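# Unplug the clipped cord from the power strip

## Task

Pull out the plug whose cord is held in the wire clip on the power strip, so that the plug ends up away from that clip, and finish without either gripper still holding some other loose object.

## Robot and tools

Robot: two arms, left_arm and right_arm, each ending in a two-finger gripper. Base positions in the scene frame: left_arm (-0.002, +0.312, 0) m, right_arm (+0.008, -0.314, 0) m, both nearly unrotated. A two-camera stand sits behind them.

Frame: the scene frame has its origin at table-top height halfway between the nominal bases, +z up, +x out over the table, +y toward left_arm. Arm names do not match image sides. All reported hand poses and all offsets use these axes; rotations turn about the Hand target's position. On the gripper, fingers point along its own +z and open and close along its own y. end_effector_position is the spot between the pads, roughly 1 cm short of the fingertips. Reported poses may be off by a few centimetres, more at long reach.

Row layout (shared by execute_actions and move): one list of 14 numbers, each in [-1, 1]: dx, dy, dz, rx, ry, rz, opening for left_arm, then the same seven for right_arm. Both arms must always be filled in. The first six of each arm are an offset from that arm's Hand target as it stood when the call began, not a pose; 1.0 equals 0.6 m of travel or 180 degrees of turn, and rx, ry, rz form a single rotation vector. A translation longer than 1.0 may be scaled down along its direction. Opening is absolute: +1 fully open (0.094 m), -1 closed. To keep a gripper unchanged, resend its current opening; writing 0 means half open. Sending six zeros re-requests the Hand target.

execute_actions(actions, cameras): actions is a list of actions; each action is up to 15 rows, one per 1/30 s step, the last row repeated if fewer. Every row in an action counts from the same start pose, and the next action starts afresh from the new Hand target, so repeating an offset keeps going. Empty actions list returns state plus all images. cameras: list of names, ["all"], or [].

move(target, speed, blend, opening_speed, grip_force, blocking, cameras): target is one 14-number row or a list of up to 15 rows, all offsets from the same starting Hand targets (not chained). Straight-line paths, no obstacle avoidance, up to 10 s total. speed: m/s per arm path, 0.002 to 2.9, default 0.25 (turn rate twice that in rad/s); one value or one per target. blend: corner rounding in metres for lists, default 0 (stop at each). opening_speed: rate of opening change per second on the -1..+1 scale, at least 0.2; use it to close gently. grip_force: newtons per pad, 10 to 50, one value or one per arm; persists; lower values close slowly. blocking=false returns after about 0.5 s while the move continues. The result adds a move: line saying how it ended (done, off_target, moving, held, fault) and any limits (paced = pose clipped, held = steps withheld). An unnamed arm is done, within 10 mm and 2 degrees.

wait(seconds 0 to 10, cameras): lets time pass, arms keep last command. stop(cameras): brakes a running move. zoom_image(camera, region [x0,y0,x1,y1], at most 504 by 504 pixels, origin top-left) enlarges part of the latest image of cam_high, cam_low, cam_left_wrist or cam_right_wrist. finished_scene(scene): ends the current scene, given its number; irreversible, and nothing should follow it in that reply.

Results: hand positions (m) and quaternions wxyz, Hand target (last commanded pose after clipping, base for next offsets), Joint positions (last value per arm = measured finger gap in m), grip_measured (opening on the command scale; reads up to about 2.5 mm wide when empty, a little narrower than a held hard part), Joint torques (include gravity, noisy, joints 1 to 3 wrap at ±28 N m), Joint velocities, Tool commands, motor temperatures. A gripper may rest a few cm short of its target from friction or load; that is not contact. Resend the gap as an offset if needed.

Control details: orientation commands are clipped to within 40 degrees of the current one each step. A blocked arm keeps pushing until commanded back past its gripper. Pads squeeze roughly 50 to 64 N at full force; to release, command well above grip_measured. Joint limits (rad): waist -2.618..3.054, shoulder 0..3.142, elbow 0..3.142 (straight 2.901), wrist pitch and yaw -1.571..1.571, wrist roll -2.094..2.094.

Cameras: cam_high and cam_low are fixed; cam_left_wrist and cam_right_wrist ride on the hands. All images are 896x504; calibration matrices were supplied and may be slightly off.

Avoid: dropping things or letting anything leave the table, releasing moving parts, fast impacts with the table or fixtures, hard pushes, the two arms or grippers touching or one gripping the other's fingers, strain on wrist camera cables, paths passing near an arm's own base (go around), and long holds or stretched reaches that heat motors (MOTOR HOT at 75 °C, fault fold at 90 °C). Loose objects may occasionally get nudged. The thinking time lets the scene run on, with the robot holding its last command.

Each tool is called after "Call:" as a command line: name --argument value for each argument, lists and objects as JSON in quotes; but a table of rows of numbers goes row by row, as --pt "numbers of a row", without its own name.

## Session

Call:
execute_actions --actions '[]'

Scene clock: 0.00 s.
left_arm: end_effector_position=(+0.2188, +0.1886, +0.2970) grip_measured=+1.000 end_effector_quat_wxyz=(+0.615, -0.085, +0.767, -0.160) | right_arm: end_effector_position=(+0.2759, -0.2243, +0.3719) grip_measured=+1.000 end_effector_quat_wxyz=(+0.581, +0.041, +0.768, +0.264)
Joint positions: left_arm=[-1.136 0.616 0.717 -0.448 -0.969 -0.655 0.094] | right_arm=[0.224 0.707 0.999 -0.479 -0.143 0.454 0.094]
Joint velocities: within noise
Joint torques (N m): no reading
Motor temperatures (°C): left_arm=[24 25 25 24 22 21 23] | right_arm=[23 25 27 24 23 24 25]
Heat: left arm: 25 °C; right arm: 27 °C.
Hand target: left_arm +0.2186, +0.1908, +0.3036; +0.619, -0.091, +0.763, -0.164 | right_arm +0.2735, -0.2249, +0.3738; +0.583, +0.040, +0.768, +0.264
Tool commands: left_gripper/opening=+1.0 right_gripper/opening=+1.0
camera_calibration:
cam_left_wrist: T_world_to_cam=[[-0.0621453, -0.926529, 0.371055, 0.0796451], [-0.627443, -0.252854, -0.736465, 0.440112], [0.776178, -0.278584, -0.565631, 0.138543], [0, 0, 0, 1]] pos_world=[0.173561, 0.223673, 0.372938]
cam_right_wrist: T_world_to_cam=[[0.25835, -0.856548, -0.446744, -0.0971319], [-0.679451, 0.167627, -0.714316, 0.53052], [0.686732, 0.488085, -0.538676, 0.209476], [0, 0, 0, 1]] pos_world=[0.241702, -0.27437, 0.448405]

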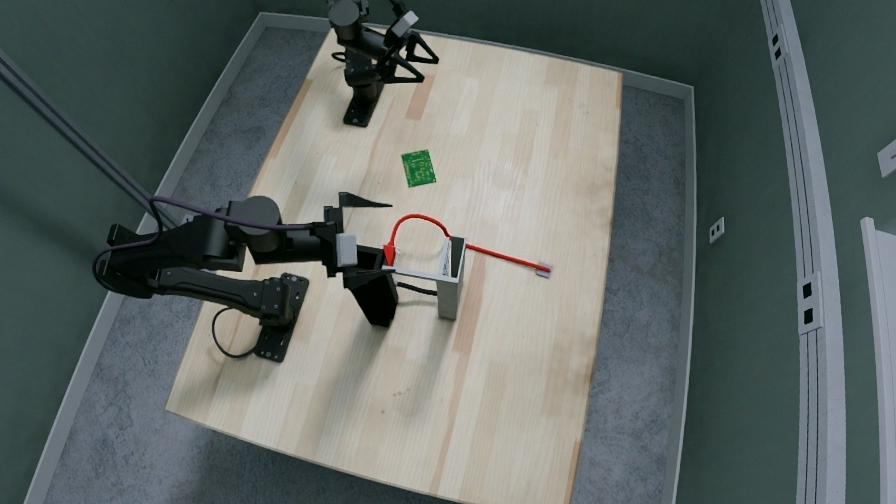

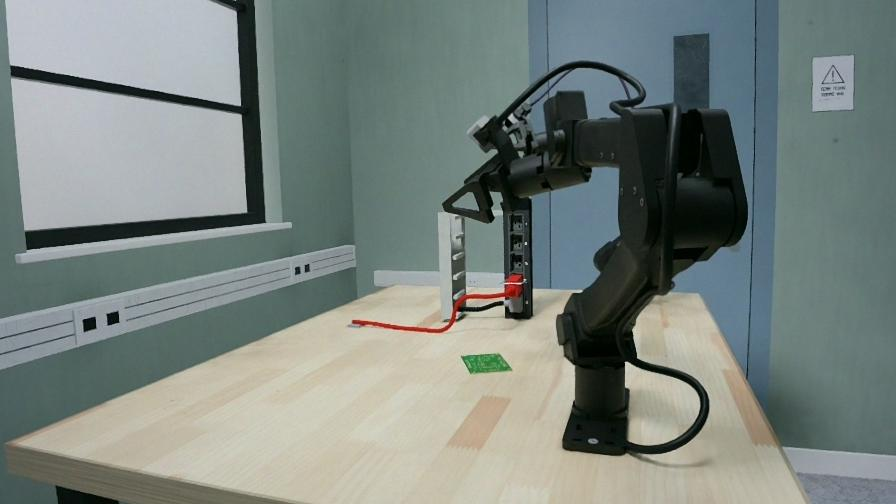

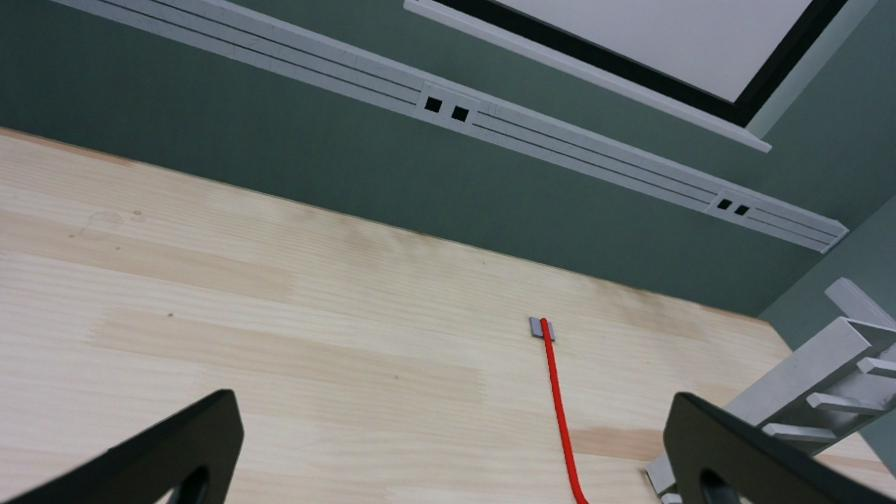

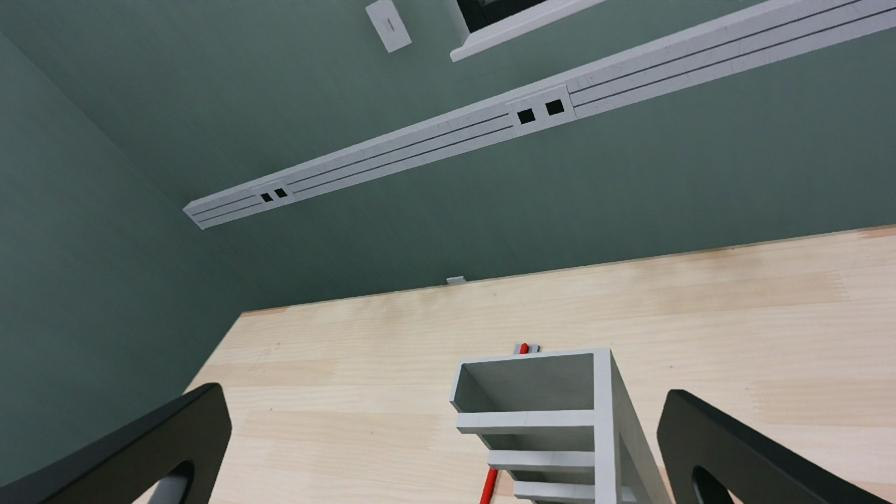

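Call:
zoom_image --camera "cam_low" --region '[420, 200, 560, 340]'

Call:
zoom_image --camera "cam_high" --region '[320, 180, 500, 340]'

Scaled by 3.600 from the camera's 896x504 image, which has a finer 1280x720 frame.

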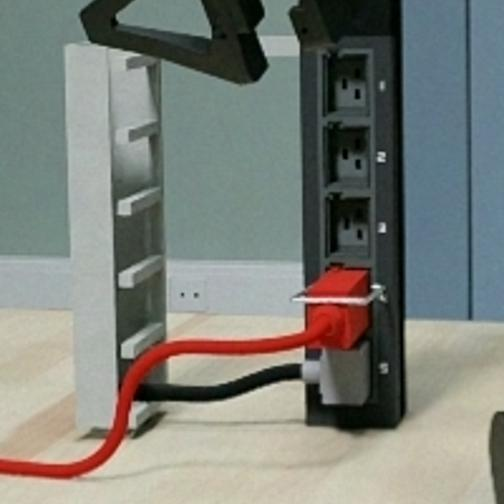

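Scaled by 2.800 from the camera's 896x504 image, which has a finer 1280x720 frame.

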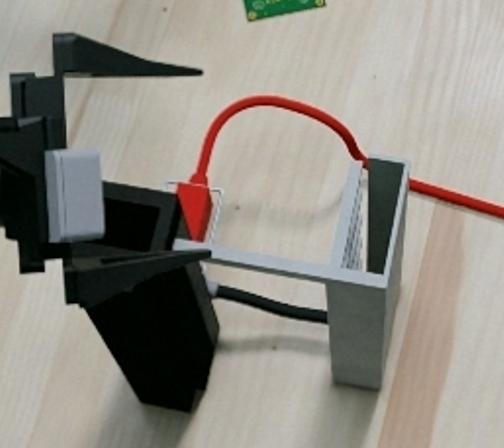

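Call:
move --target '[-0.031,-0.151,-0.2,0.039,-0.14,-0.459,1,-0.22,-0.17,0.08,0,0,0,1]' --cameras '["all"]'

Scene clock: 23.73 s.
left_arm: end_effector_position=(+0.1998, +0.1023, +0.1788) grip_measured=+1.000 end_effector_quat_wxyz=(+0.497, +0.491, +0.512, -0.500) | right_arm: end_effector_position=(+0.1427, -0.3206, +0.4207) grip_measured=+1.000 end_effector_quat_wxyz=(+0.582, +0.036, +0.768, +0.264)
Joint positions: left_arm=[-0.147 1.388 0.259 1.095 1.401 0.009 0.094] | right_arm=[1.184 0.438 1.475 -1.301 0.792 0.662 0.094]
Joint torques (N m): left_arm=[-0.57 -2.58 5.94 0.91 0.13 -0.04] | right_arm=[0.44 5.67 5.35 1.71 0.19 0.04]
Heat: left arm: 27 °C; right arm: 29 °C.
Hand target: left_arm +0.2000, +0.1002, +0.1836; +0.500, +0.500, +0.500, -0.500 | right_arm +0.1415, -0.3269, +0.4218; +0.583, +0.040, +0.768, +0.264
Off the commanded pose: left_arm 0.005 m, 2 deg | right_arm 0.007 m, 0 deg.
shoulder posture changed (right arm): the wrist came as close to joint 1's axis as it can, and the arm is now in the other of its two shoulder postures.
move: done
camera_calibration:
cam_left_wrist: T_world_to_cam=[[-0.998752, -0.0163582, 0.0471929, 0.194288], [-0.0495982, 0.436358, -0.898405, 0.162309], [-0.00589672, -0.899624, -0.436625, 0.259134], [0, 0, 0, 1]] pos_world=[0.203624, 0.165476, 0.249795]
cam_right_wrist: T_world_to_cam=[[0.265496, -0.85802, -0.439675, -0.127876], [-0.67753, 0.158398, -0.718236, 0.489426], [0.685904, 0.488582, -0.53928, 0.374773], [0, 0, 0, 1]] pos_world=[0.108493, -0.370352, 0.497407]

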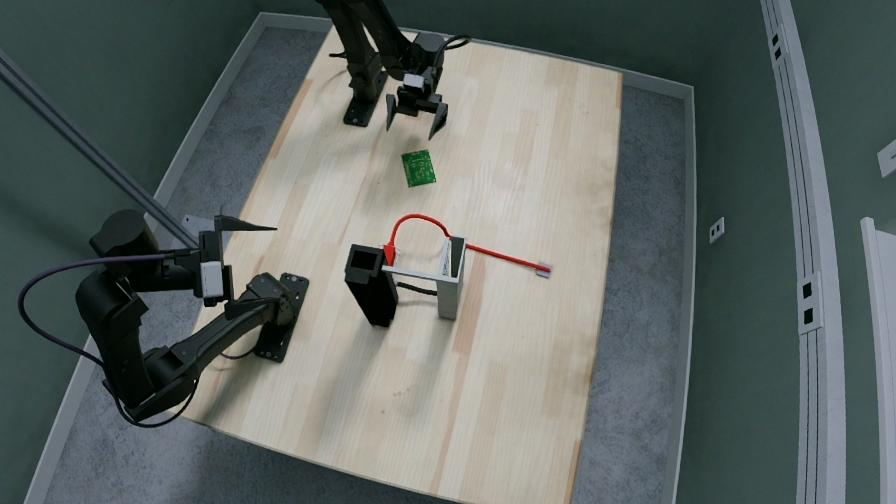

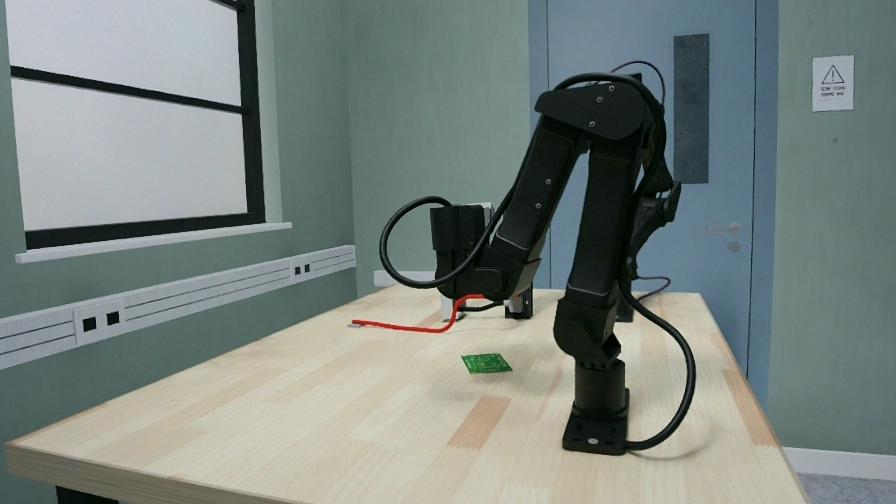

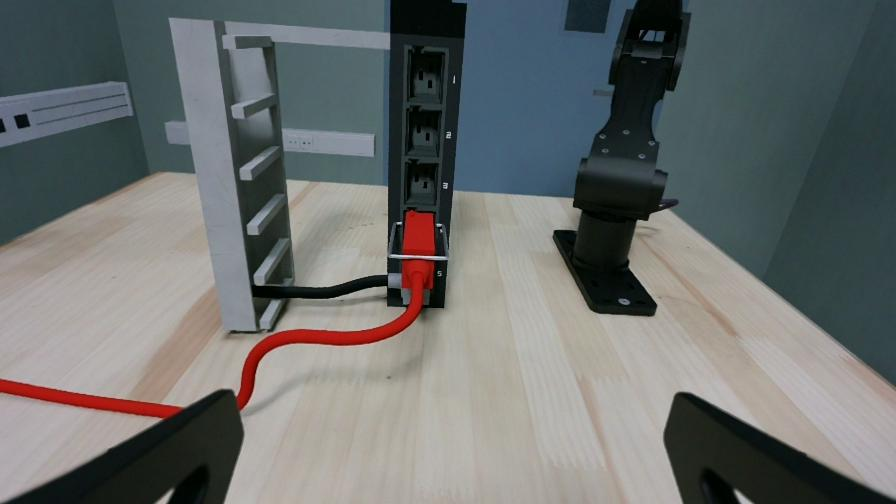

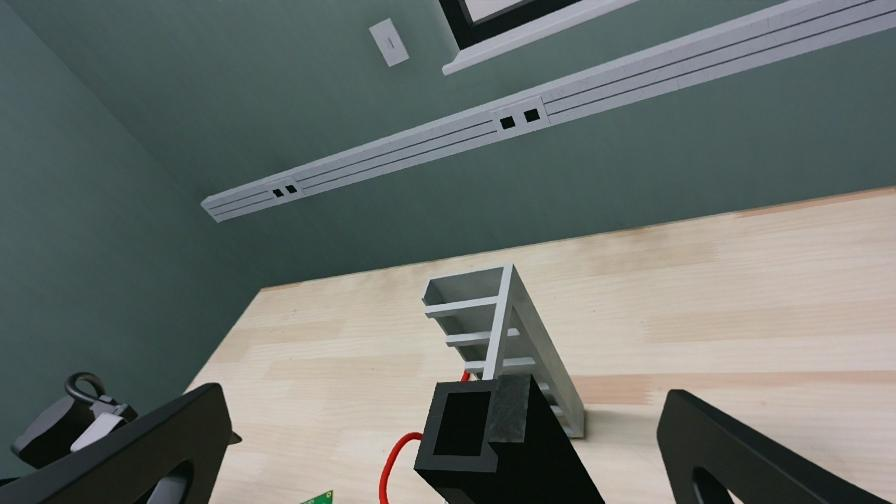

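Call:
zoom_image --camera "cam_left_wrist" --region '[370, 190, 470, 310]'

Call:
zoom_image --camera "cam_high" --region '[340, 210, 440, 310]'

Scaled by 4.200 from the camera's 896x504 image, which has a finer 1280x720 frame.

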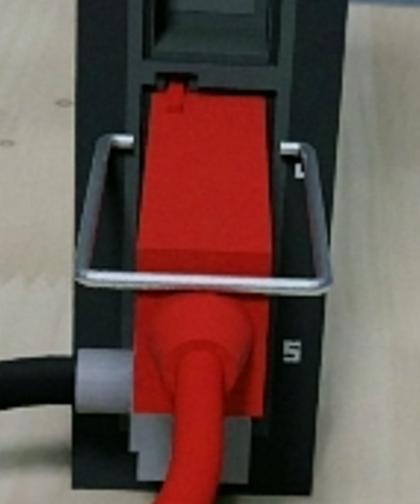

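Scaled by 5.040 from the camera's 896x504 image, which has a finer 1280x720 frame.

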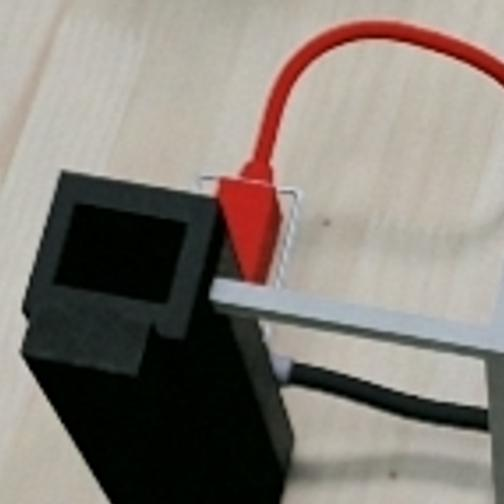

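Call:
move --target '[0.037,-0.233,-0.1,0,0,0,-0.2,0,0,0,0,0,0,1]' --cameras '["all"]'

Call:
zoom_image --camera "cam_left_wrist" --region '[280, 180, 600, 500]'

Scene clock: 47.30 s.
left_arm: end_effector_position=(+0.2168, -0.0337, +0.1056) grip_measured=-0.198 end_effector_quat_wxyz=(+0.463, +0.496, +0.534, -0.504) | right_arm: end_effector_position=(+0.1427, -0.3208, +0.4206) grip_measured=+1.000 end_effector_quat_wxyz=(+0.582, +0.037, +0.768, +0.263)
Joint positions: left_arm=[-0.643 1.965 0.495 1.364 0.925 0.006 0.038] | right_arm=[1.184 0.438 1.475 -1.301 0.793 0.663 0.094]
Joint torques (N m): left_arm=[-0.44 -5.82 5.16 1.8 -0.05 -0.02] | right_arm=[0.51 5.63 5.35 1.72 0.23 0.09]
Motor temperatures (°C): left_arm=[24 25 27 27 22 21 23] | right_arm=[23 26 28 29 23 24 25]
Heat: left arm: 27 °C; right arm: 29 °C.
Hand target: left_arm +0.2223, -0.0396, +0.1236; +0.500, +0.500, +0.500, -0.500 | right_arm +0.1415, -0.3269, +0.4217; +0.583, +0.040, +0.768, +0.264
Off the commanded pose: left_arm 0.020 m, 6 deg | right_arm 0.006 m, 0 deg.
move: off_target (left_arm)
camera_calibration:
cam_left_wrist: T_world_to_cam=[[-0.994819, 0.000972197, 0.10166, 0.206439], [-0.0882037, 0.488993, -0.867817, 0.163577], [-0.0505547, -0.872287, -0.486374, 0.120869], [0, 0, 0, 1]] pos_world=[0.225908, 0.0252436, 0.179756]
cam_right_wrist: T_world_to_cam=[[0.264648, -0.858278, -0.439681, -0.128008], [-0.677661, 0.158868, -0.718009, 0.489446], [0.686103, 0.487975, -0.539577, 0.374669], [0, 0, 0, 1]] pos_world=[0.108494, -0.370452, 0.497307]

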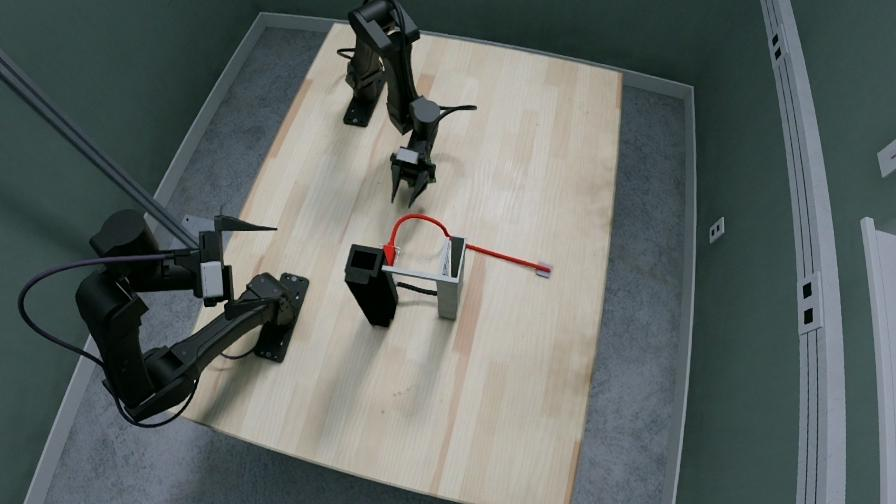

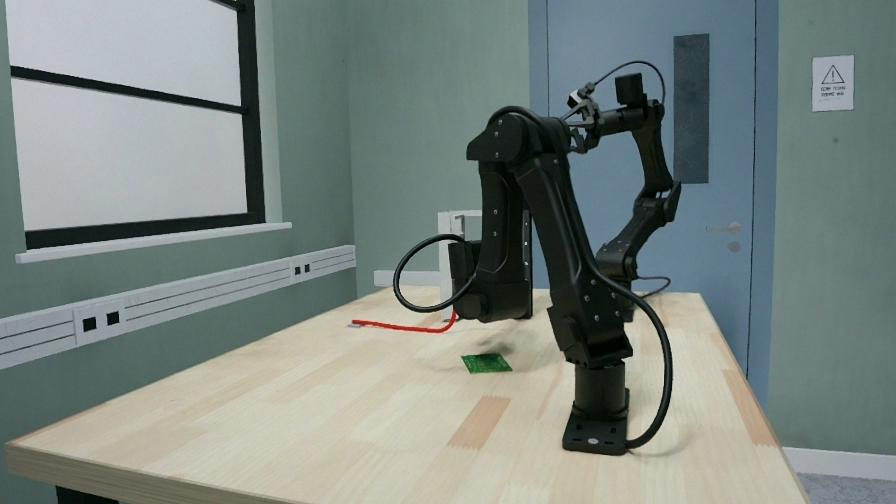

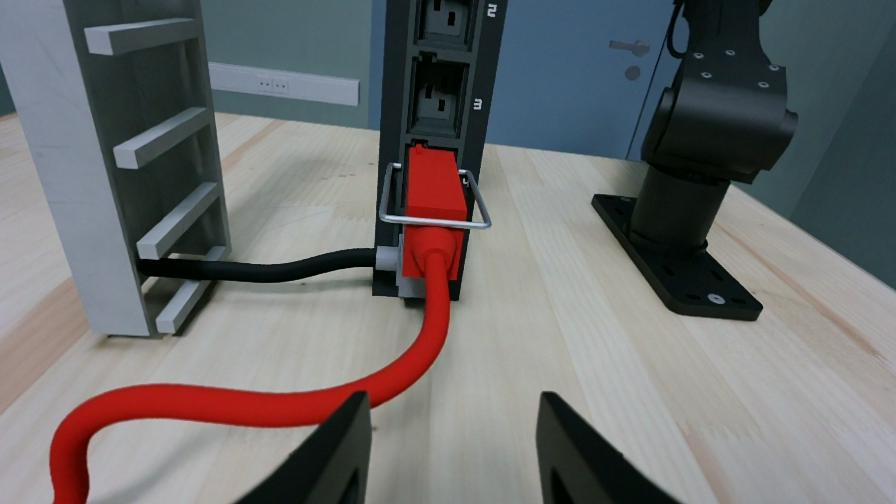

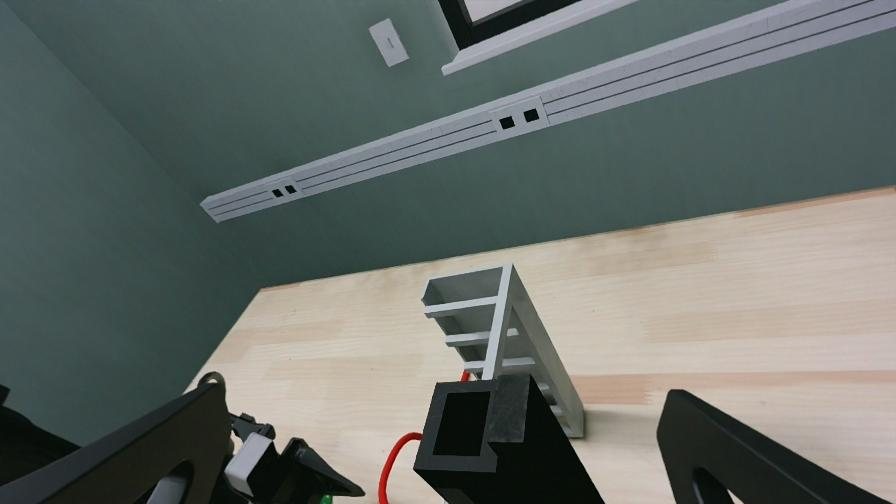

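Scaled by 1.575 from the camera's 896x504 image, which has a finer 1280x720 frame.

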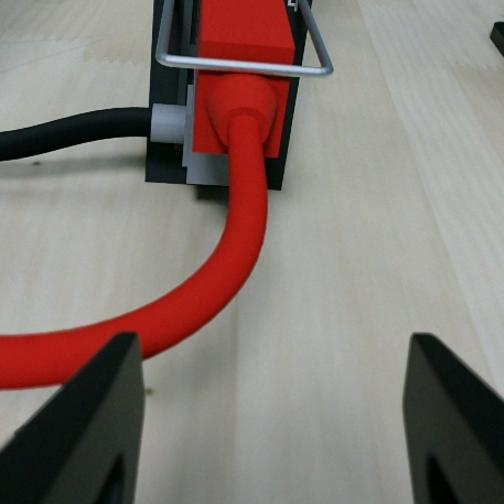

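Call:
move --target '[0.009,-0.085,-0.046,-0.02,-0.025,0,-0.3,0,0,0,0,0,0,1]' --cameras '["cam_left_wrist"]'

Scene clock: 66.87 s.
left_arm: end_effector_position=(+0.2199, -0.0823, +0.0577) grip_measured=-0.298 end_effector_quat_wxyz=(+0.447, +0.511, +0.543, -0.494) | right_arm: end_effector_position=(+0.1427, -0.3208, +0.4206) grip_measured=+1.000 end_effector_quat_wxyz=(+0.582, +0.037, +0.768, +0.263)
Joint positions: left_arm=[-0.759 2.197 0.658 1.374 0.819 0.042 0.033] | right_arm=[1.184 0.438 1.475 -1.301 0.793 0.663 0.094]
Joint torques (N m): left_arm=[-0.29 -7.13 4.6 2.8 0 0.08] | right_arm=[0.55 5.7 5.41 1.71 0.2 0.07]
Motor temperatures (°C): left_arm=[24 25 26 32 22 21 23] | right_arm=[23 27 28 29 23 24 25]
Heat: left arm: 32 °C; right arm: 29 °C.
Hand target: left_arm +0.2276, -0.0906, +0.0959; +0.535, +0.503, +0.464, -0.495 | right_arm +0.1415, -0.3269, +0.4217; +0.583, +0.040, +0.768, +0.264
Off the commanded pose: left_arm 0.040 m, 14 deg | right_arm 0.006 m, 0 deg.
joint sent to its limit (left arm) — joint 4 (wrist pitch), upper limit. The joint targets are off in position, not in orientation.
move: off_target (left_arm)
camera_calibration:
cam_left_wrist: T_world_to_cam=[[-0.994871, 0.0093022, 0.100718, 0.215204], [-0.0803957, 0.531523, -0.84322, 0.146506], [-0.0613779, -0.846993, -0.528049, 0.0622028], [0, 0, 0, 1]] pos_world=[0.229696, -0.0271881, 0.134708]
Images, in order (width x height): cam_left_wrist 896x504.

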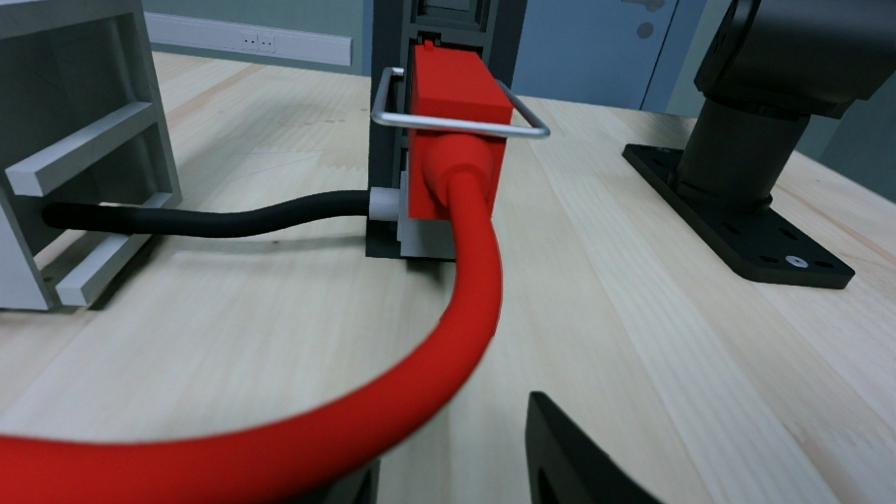

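Call:
move --pt "-0.1 0 0 0 0 0 -0.3 0 0 0 0 0 0 1" --pt "-0.1 0 0 0.076 0 0 -1 0 0 0 0 0 0 1" --pt "-0.045 0.0 0 0.076 0 0 -1 0 0 0 0 0 0 1" --cameras '["cam_left_wrist"]'

Scene clock: 86.63 s.
left_arm: end_effector_position=(+0.1976, -0.0867, +0.0917) grip_measured=-0.983 end_effector_quat_wxyz=(+0.466, +0.560, +0.529, -0.435) | right_arm: end_effector_position=(+0.1427, -0.3208, +0.4206) grip_measured=+1.000 end_effector_quat_wxyz=(+0.582, +0.037, +0.768, +0.263)
Joint positions: left_arm=[-0.837 1.928 0.602 1.077 0.707 0.226 0.001] | right_arm=[1.184 0.438 1.475 -1.301 0.793 0.663 0.094]
Joint torques (N m): left_arm=[0.38 -6.39 5.98 1.11 0.24 0.05] | right_arm=[0.5 5.72 5.35 1.72 0.23 0.07]
Motor temperatures (°C): left_arm=[24 26 26 41 22 21 23] | right_arm=[23 27 28 30 23 24 25]
Heat: left arm: 41 °C; right arm: 30 °C.
Hand target: left_arm +0.2007, -0.0906, +0.0961; +0.471, +0.563, +0.520, -0.437 | right_arm +0.1415, -0.3269, +0.4218; +0.583, +0.040, +0.768, +0.264
Off the commanded pose: left_arm 0.007 m, 1 deg | right_arm 0.006 m, 0 deg.
move: done; target 2's new opening was sent with left_arm's hand 0.017 m and 3 deg from that target
camera_calibration:
cam_left_wrist: T_world_to_cam=[[-0.999235, 0.00333579, -0.0389695, 0.202765], [0.0333442, 0.59343, -0.804195, 0.154985], [0.0204431, -0.804879, -0.593087, 0.0684529], [0, 0, 0, 1]] pos_world=[0.196042, -0.037553, 0.173139]
Images, in order (width x height): cam_left_wrist 896x504.

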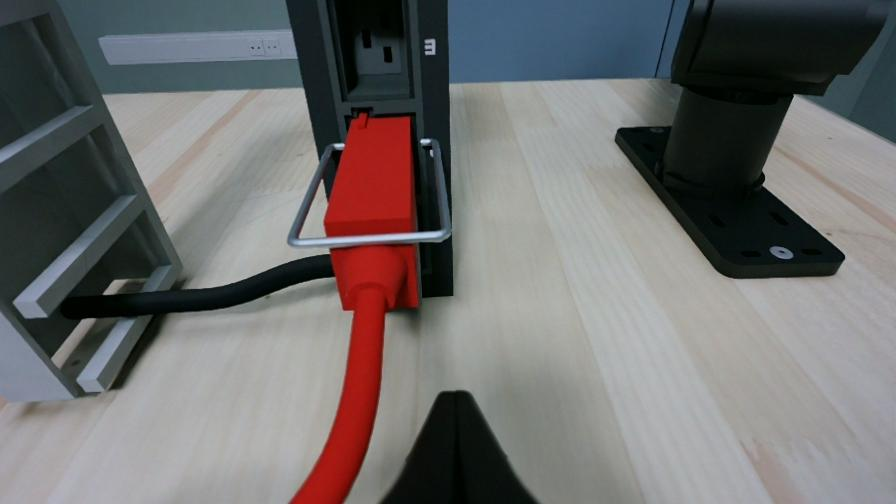

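Call:
move --pt "0.008 0 -0.032 0 0 0 -1 0 0 0 0 0 0 1" --pt "0.008 -0.08 -0.032 0 0 0 -1 0 0 0 0 0 0 1" --cameras '["cam_left_wrist"]' --speed 0.12

Scene clock: 94.90 s.
left_arm: end_effector_position=(+0.1972, -0.1320, +0.0735) grip_measured=-0.983 end_effector_quat_wxyz=(+0.461, +0.569, +0.517, -0.443) | right_arm: end_effector_position=(+0.1427, -0.3208, +0.4206) grip_measured=+1.000 end_effector_quat_wxyz=(+0.582, +0.037, +0.768, +0.263)
Joint positions: left_arm=[-0.915 2.096 0.76 1.102 0.663 0.214 0.001] | right_arm=[1.184 0.438 1.475 -1.301 0.793 0.663 0.094]
Joint torques (N m): left_arm=[-0.09 -7.45 6.64 1.08 -0.18 -0.04] | right_arm=[0.53 5.68 5.38 1.73 0.2 0.07]
Heat: left arm: 37 °C; right arm: 30 °C.
Hand target: left_arm +0.2053, -0.1386, +0.0766; +0.471, +0.563, +0.520, -0.437 | right_arm +0.1415, -0.3269, +0.4218; +0.583, +0.040, +0.768, +0.264
Off the commanded pose: left_arm 0.011 m, 1 deg | right_arm 0.006 m, 0 deg.
move: off_target (left_arm)
camera_calibration:
cam_left_wrist: T_world_to_cam=[[-0.998342, 0.0361233, -0.0448115, 0.206408], [0.05749, 0.587884, -0.8069, 0.162002], [-0.0028039, -0.808138, -0.588986, 0.0250983], [0, 0, 0, 1]] pos_world=[0.196823, -0.0824119, 0.154752]
Images, in order (width x height): cam_left_wrist 896x504.

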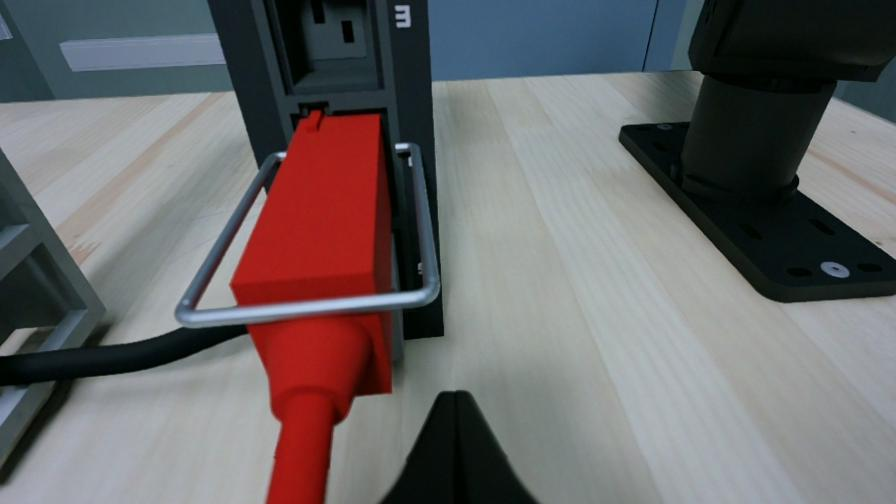

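Call:
move --pt "0.012 -0.012 0 0 0 0 -1 0 0 0 0 0 0 1" --pt "0.012 -0.012 0.045 0 0 0 -1 0 0 0 0 0 0 1" --cameras '["cam_left_wrist"]' --speed 0.1

Scene clock: 101.97 s.
left_arm: end_effector_position=(+0.1984, -0.1348, +0.0725) grip_measured=-0.983 end_effector_quat_wxyz=(+0.432, +0.572, +0.539, -0.442) | right_arm: end_effector_position=(+0.1427, -0.3208, +0.4206) grip_measured=+1.000 end_effector_quat_wxyz=(+0.582, +0.037, +0.768, +0.263)
Joint positions: left_arm=[-0.915 2.06 0.796 0.96 0.668 0.211 0.001] | right_arm=[1.184 0.438 1.475 -1.301 0.793 0.663 0.094]
Joint torques (N m): left_arm=[0.27 -11.06 8.06 1.18 -0.16 -0.03] | right_arm=[0.55 5.68 5.38 1.71 0.22 0.09]
Motor temperatures (°C): left_arm=[24 26 26 36 22 21 24] | right_arm=[23 27 28 30 23 24 25]
Heat: left arm: 36 °C; right arm: 30 °C.
Hand target: left_arm +0.2126, -0.1458, +0.1038; +0.471, +0.563, +0.520, -0.437 | right_arm +0.1415, -0.3269, +0.4218; +0.583, +0.040, +0.768, +0.264
Off the commanded pose: left_arm 0.036 m, 5 deg | right_arm 0.006 m, 0 deg.
move: off_target (left_arm)
camera_calibration:
cam_left_wrist: T_world_to_cam=[[-0.999135, 0.0413493, 0.00432551, 0.205002], [0.0227972, 0.631898, -0.774716, 0.173187], [-0.0347673, -0.773948, -0.632294, 0.0362954], [0, 0, 0, 1]] pos_world=[0.202139, -0.0898226, 0.156234]
Images, in order (width x height): cam_left_wrist 896x504.

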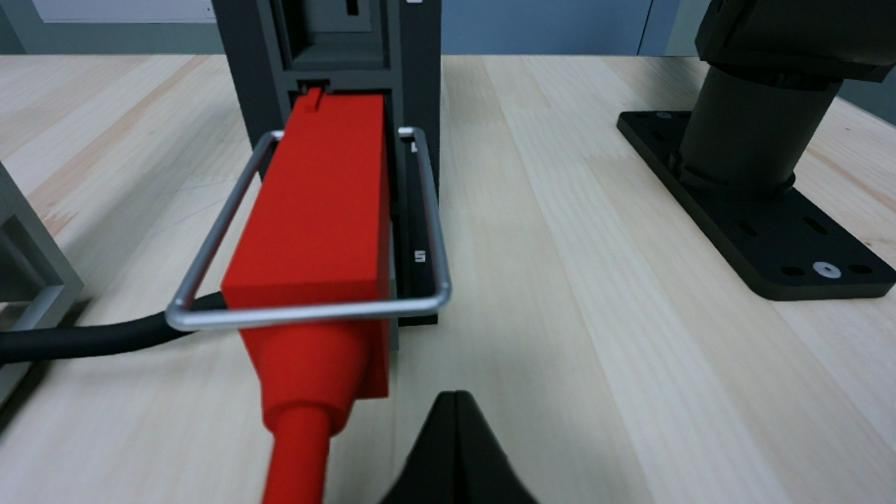

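Call:
execute_actions --actions '[]'

Call:
zoom_image --camera "cam_high" --region '[350, 150, 500, 310]'

Call:
zoom_image --camera "cam_low" --region '[400, 200, 600, 400]'

Call:
zoom_image --camera "cam_left_wrist" --region '[150, 250, 600, 504]'

Scene clock: 111.47 s.
left_arm: end_effector_position=(+0.1984, -0.1348, +0.0725) grip_measured=-0.983 end_effector_quat_wxyz=(+0.432, +0.572, +0.539, -0.442) | right_arm: end_effector_position=(+0.1427, -0.3208, +0.4206) grip_measured=+1.000 end_effector_quat_wxyz=(+0.582, +0.037, +0.768, +0.263)
Joint positions: left_arm=[-0.915 2.06 0.796 0.96 0.668 0.211 0.001] | right_arm=[1.184 0.438 1.475 -1.301 0.793 0.663 0.094]
Joint velocities: within noise
Joint torques (N m): left_arm=[0.27 -11.04 8.06 1.19 -0.16 -0.03] | right_arm=[0.44 5.71 5.31 1.73 0.21 0.06]
Motor temperatures (°C): left_arm=[24 28 26 34 22 21 24] | right_arm=[23 27 28 30 23 24 25]
Heat: left arm: 34 °C; right arm: 30 °C.
Hand target: left_arm +0.2126, -0.1458, +0.1038; +0.471, +0.563, +0.520, -0.437 | right_arm +0.1415, -0.3269, +0.4218; +0.583, +0.040, +0.768, +0.264
Tool commands: left_gripper/opening=-1.0 right_gripper/opening=+1.0
Off the commanded pose: left_arm 0.036 m, 5 deg | right_arm 0.006 m, 0 deg.
camera_calibration:
cam_left_wrist: T_world_to_cam=[[-0.999135, 0.0413493, 0.00432551, 0.205002], [0.0227972, 0.631898, -0.774716, 0.173187], [-0.0347673, -0.773948, -0.632294, 0.0362954], [0, 0, 0, 1]] pos_world=[0.202139, -0.0898226, 0.156234]
cam_right_wrist: T_world_to_cam=[[0.264648, -0.858278, -0.439681, -0.128008], [-0.677661, 0.158868, -0.718009, 0.489446], [0.686103, 0.487975, -0.539577, 0.374669], [0, 0, 0, 1]] pos_world=[0.108494, -0.370452, 0.497307]

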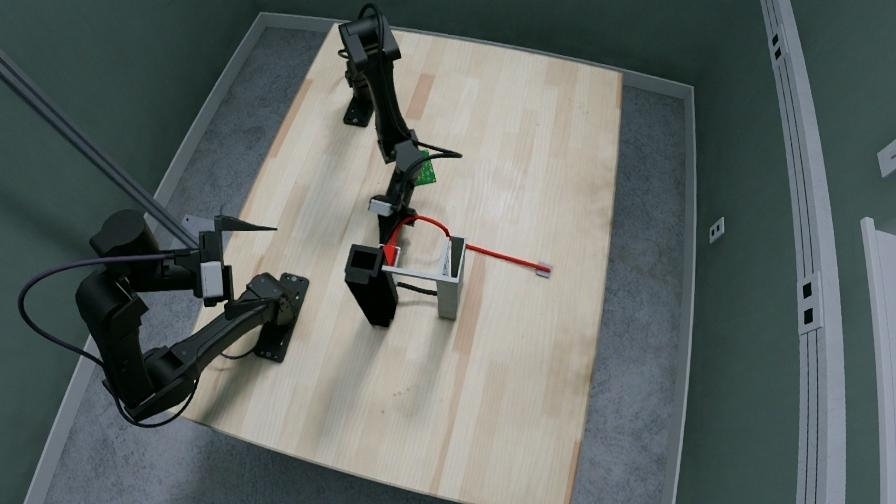

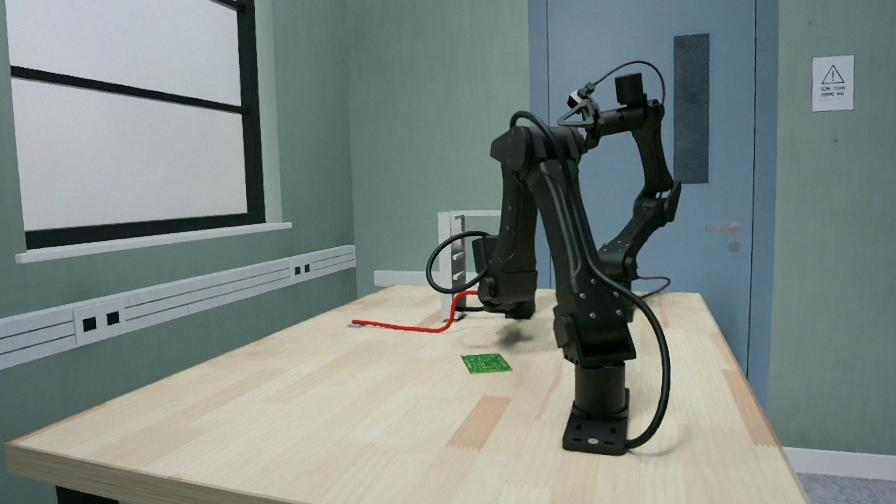

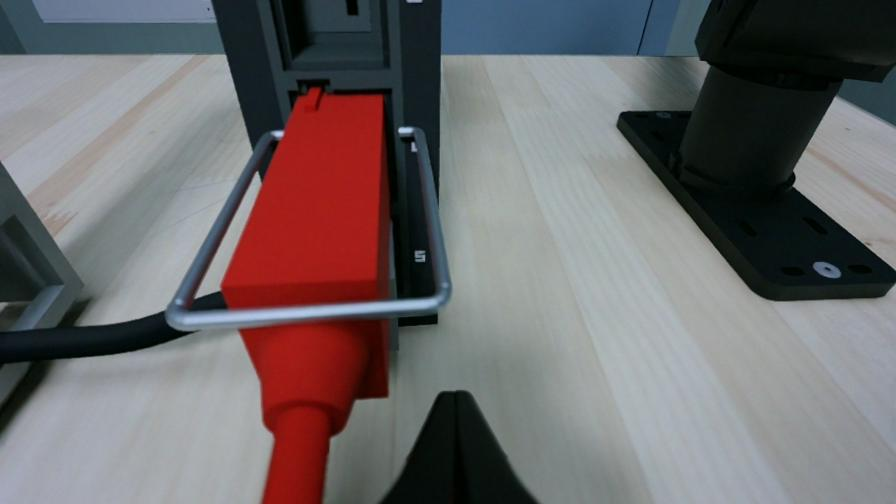

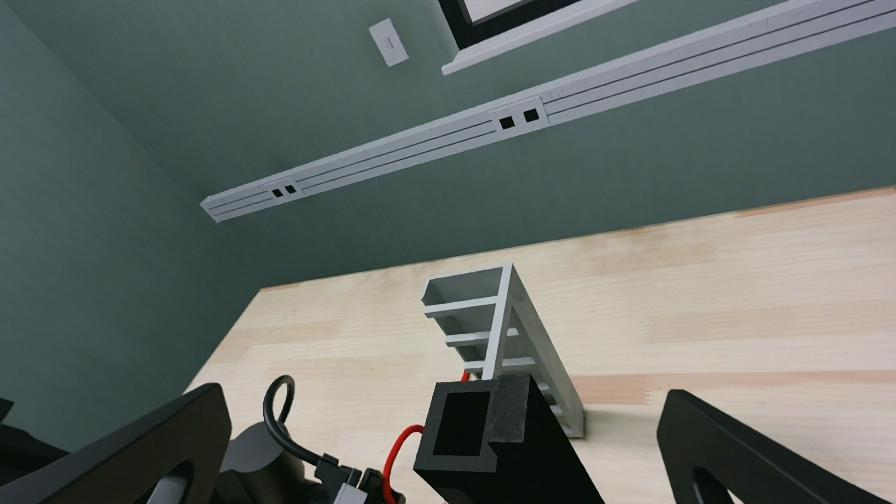

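Scaled by 3.150 from the camera's 896x504 image, which has a finer 1280x720 frame.

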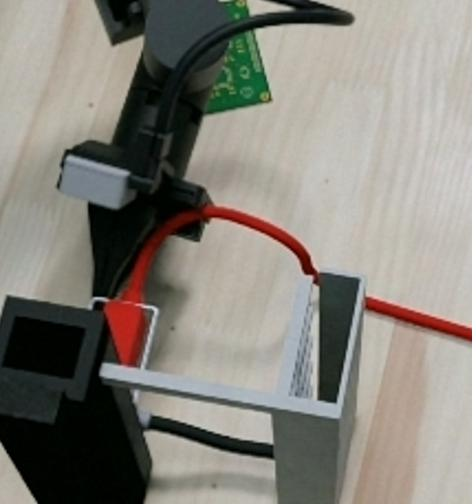

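Scaled by 2.520 from the camera's 896x504 image, which has a finer 1280x720 frame.

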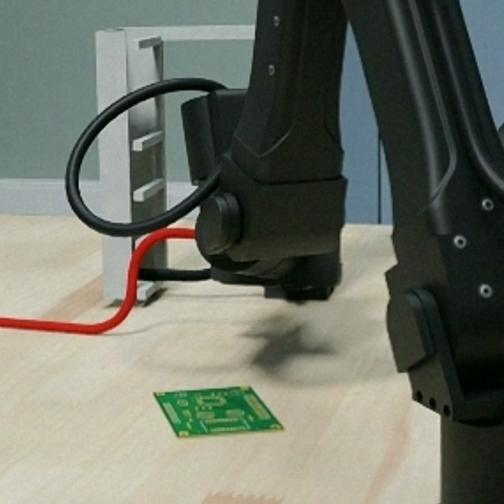

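Scaled by 1.120 from the camera's 896x504 image, which has a finer 1280x720 frame.

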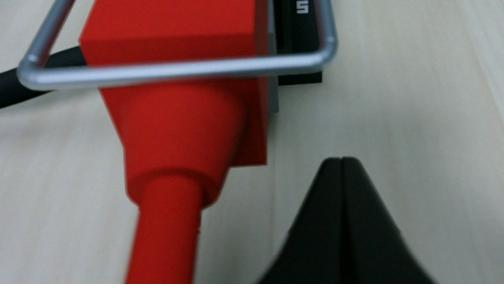

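Call:
move --pt "0 0.05 -0.06 0 0 0 -1 0 0 0 0 0 0 1" --pt "-0.16 0.1 -0.06 0 0 0 -1 0 0 0 0 0 0 1" --pt "-0.074 0.078 -0.045 0 0 0.194 -1 0 0 0 0 0 0 1" --blend '[0.01,0.02,0]' --cameras '["cam_high","cam_left_wrist"]'

Scene clock: 121.93 s.
left_arm: end_effector_position=(+0.1664, -0.0922, +0.0609) grip_measured=-0.983 end_effector_quat_wxyz=(+0.567, +0.396, +0.672, -0.266) | right_arm: end_effector_position=(+0.1427, -0.3208, +0.4206) grip_measured=+1.000 end_effector_quat_wxyz=(+0.582, +0.037, +0.768, +0.263)
Joint positions: left_arm=[-1.308 2.001 0.47 1.3 -0.334 0.016 0.001] | right_arm=[1.184 0.438 1.475 -1.301 0.793 0.663 0.094]
Joint torques (N m): left_arm=[-0.46 -8.23 4.88 1.24 -0.24 -0.06] | right_arm=[0.5 5.67 5.34 1.73 0.22 0.07]
Heat: left arm: 34 °C; right arm: 30 °C.
Hand target: left_arm +0.1682, -0.0989, +0.0767; +0.580, +0.381, +0.665, -0.275 | right_arm +0.1415, -0.3269, +0.4218; +0.583, +0.040, +0.768, +0.264
Off the commanded pose: left_arm 0.017 m, 3 deg | right_arm 0.006 m, 0 deg.
move: off_target (left_arm)
camera_calibration:
cam_left_wrist: T_world_to_cam=[[-0.832396, -0.549858, -0.0690792, 0.0935478], [-0.294987, 0.545148, -0.784727, 0.183578], [0.469147, -0.632826, -0.61598, -0.0109741], [0, 0, 0, 1]] pos_world=[0.137171, -0.0555841, 0.143761]
Images, in order (width x height): cam_high 896x504, cam_left_wrist 896x504.

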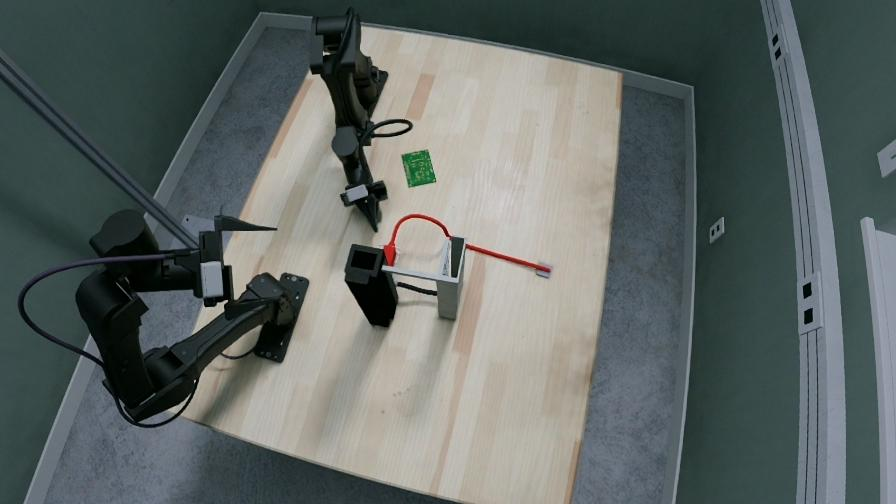

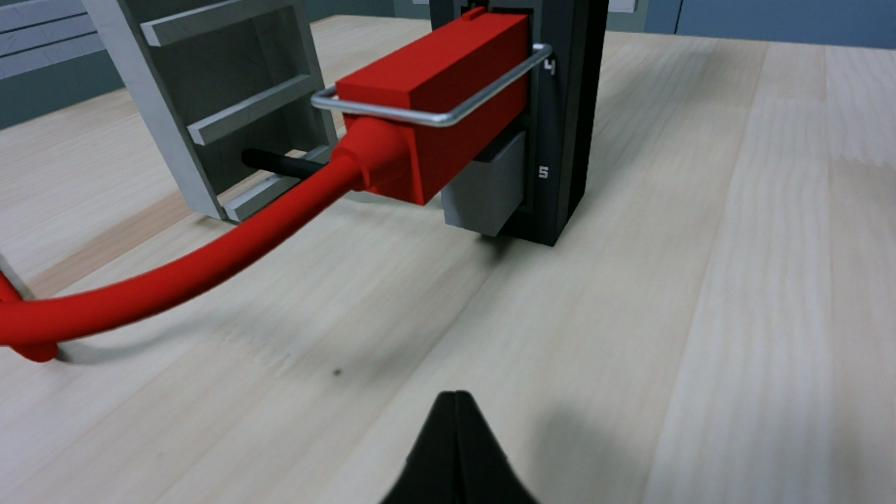

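Call:
move --pt "0.051 -0.075 0.01 0 0 0 -1 0 0 0 0 0 0 1" --pt "0.051 -0.075 0.07 0 0 0 -1 0 0 0 0 0 0 1" --speed 0.12 --cameras '["cam_left_wrist"]'

Scene clock: 127.57 s.
left_arm: end_effector_position=(+0.1945, -0.1364, +0.0940) grip_measured=-0.983 end_effector_quat_wxyz=(+0.563, +0.394, +0.678, -0.261) | right_arm: end_effector_position=(+0.1427, -0.3208, +0.4206) grip_measured=+1.000 end_effector_quat_wxyz=(+0.582, +0.037, +0.768, +0.263)
Joint positions: left_arm=[-1.262 1.94 0.698 1 -0.298 0.019 0.001] | right_arm=[1.184 0.438 1.475 -1.301 0.793 0.663 0.094]
Joint torques (N m): left_arm=[0.5 -9.84 7.09 1.23 -0.02 0.03] | right_arm=[0.54 5.72 5.37 1.74 0.21 0.06]
Heat: left arm: 34 °C; right arm: 31 °C.
Hand target: left_arm +0.1989, -0.1439, +0.1187; +0.580, +0.381, +0.665, -0.275 | right_arm +0.1415, -0.3269, +0.4218; +0.583, +0.040, +0.768, +0.264
Off the commanded pose: left_arm 0.026 m, 3 deg | right_arm 0.006 m, 0 deg.
move: off_target (left_arm)
camera_calibration:
cam_left_wrist: T_world_to_cam=[[-0.827505, -0.557444, -0.0670134, 0.0926961], [-0.307488, 0.549818, -0.776628, 0.244252], [0.469772, -0.622058, -0.626385, -0.0294659], [0, 0, 0, 1]] pos_world=[0.165653, -0.10095, 0.177448]
Images, in order (width x height): cam_left_wrist 896x504.

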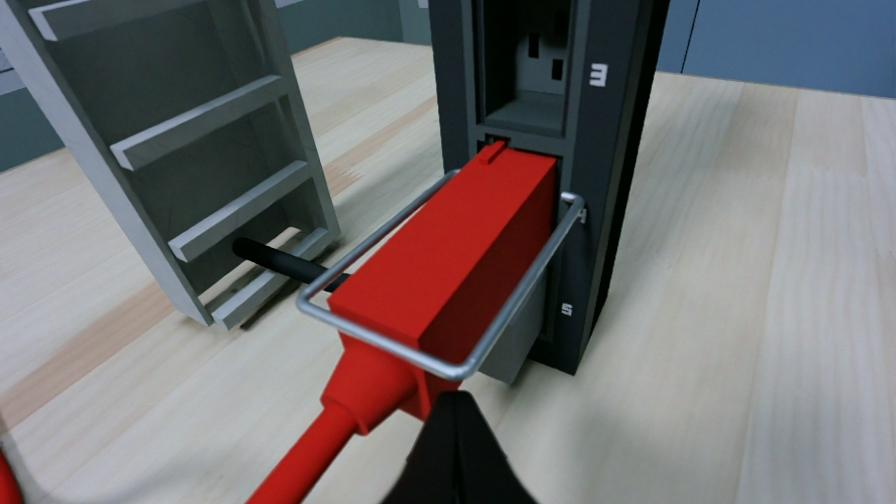

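Call:
move --pt "0.004 -0.016 0.04 0 0 0 -1 0 0 0 0 0 0 1" --pt "0.004 -0.025 0.09 0 0 0 -1 0 0 0 0 0 0 1" --speed 0.12 --blend 0.01 --cameras '["cam_left_wrist"]'

Scene clock: 135.47 s.
left_arm: end_effector_position=(+0.1996, -0.1526, +0.1481) grip_measured=-0.983 end_effector_quat_wxyz=(+0.563, +0.394, +0.678, -0.261) | right_arm: end_effector_position=(+0.1427, -0.3208, +0.4206) grip_measured=+1.000 end_effector_quat_wxyz=(+0.582, +0.037, +0.768, +0.263)
Joint positions: left_arm=[-1.262 1.805 0.829 0.734 -0.298 0.019 0.001] | right_arm=[1.184 0.438 1.475 -1.301 0.793 0.663 0.094]
Joint torques (N m): left_arm=[-0.08 -9.09 8.36 1.28 -0.09 0.01] | right_arm=[0.51 5.64 5.34 1.72 0.23 0.07]
Heat: left arm: 34 °C; right arm: 31 °C.
Hand target: left_arm +0.2013, -0.1589, +0.1727; +0.580, +0.381, +0.665, -0.275 | right_arm +0.1415, -0.3269, +0.4218; +0.583, +0.040, +0.768, +0.264
Off the commanded pose: left_arm 0.026 m, 3 deg | right_arm 0.006 m, 0 deg.
move: off_target (left_arm)
camera_calibration:
cam_left_wrist: T_world_to_cam=[[-0.827514, -0.557401, -0.067261, 0.0915418], [-0.306968, 0.549491, -0.777065, 0.296555], [0.470096, -0.622386, -0.625816, -0.00823089], [0, 0, 0, 1]] pos_world=[0.170654, -0.117051, 0.231449]
Images, in order (width x height): cam_left_wrist 896x504.

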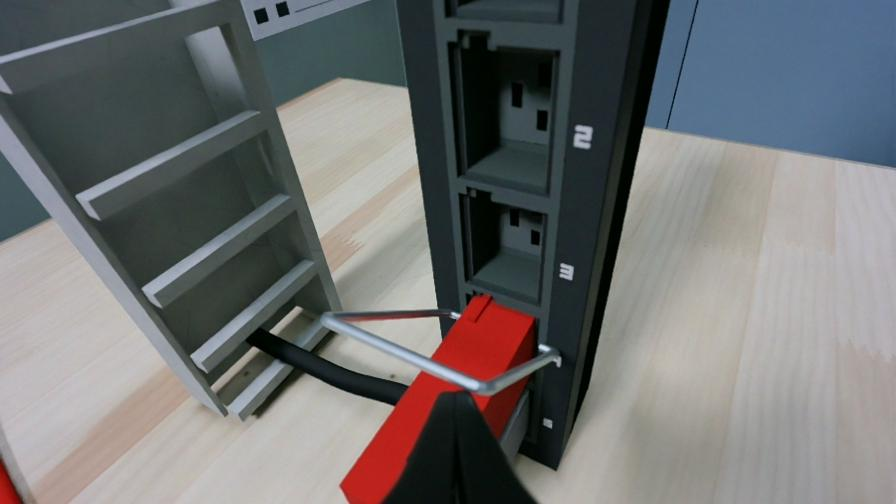

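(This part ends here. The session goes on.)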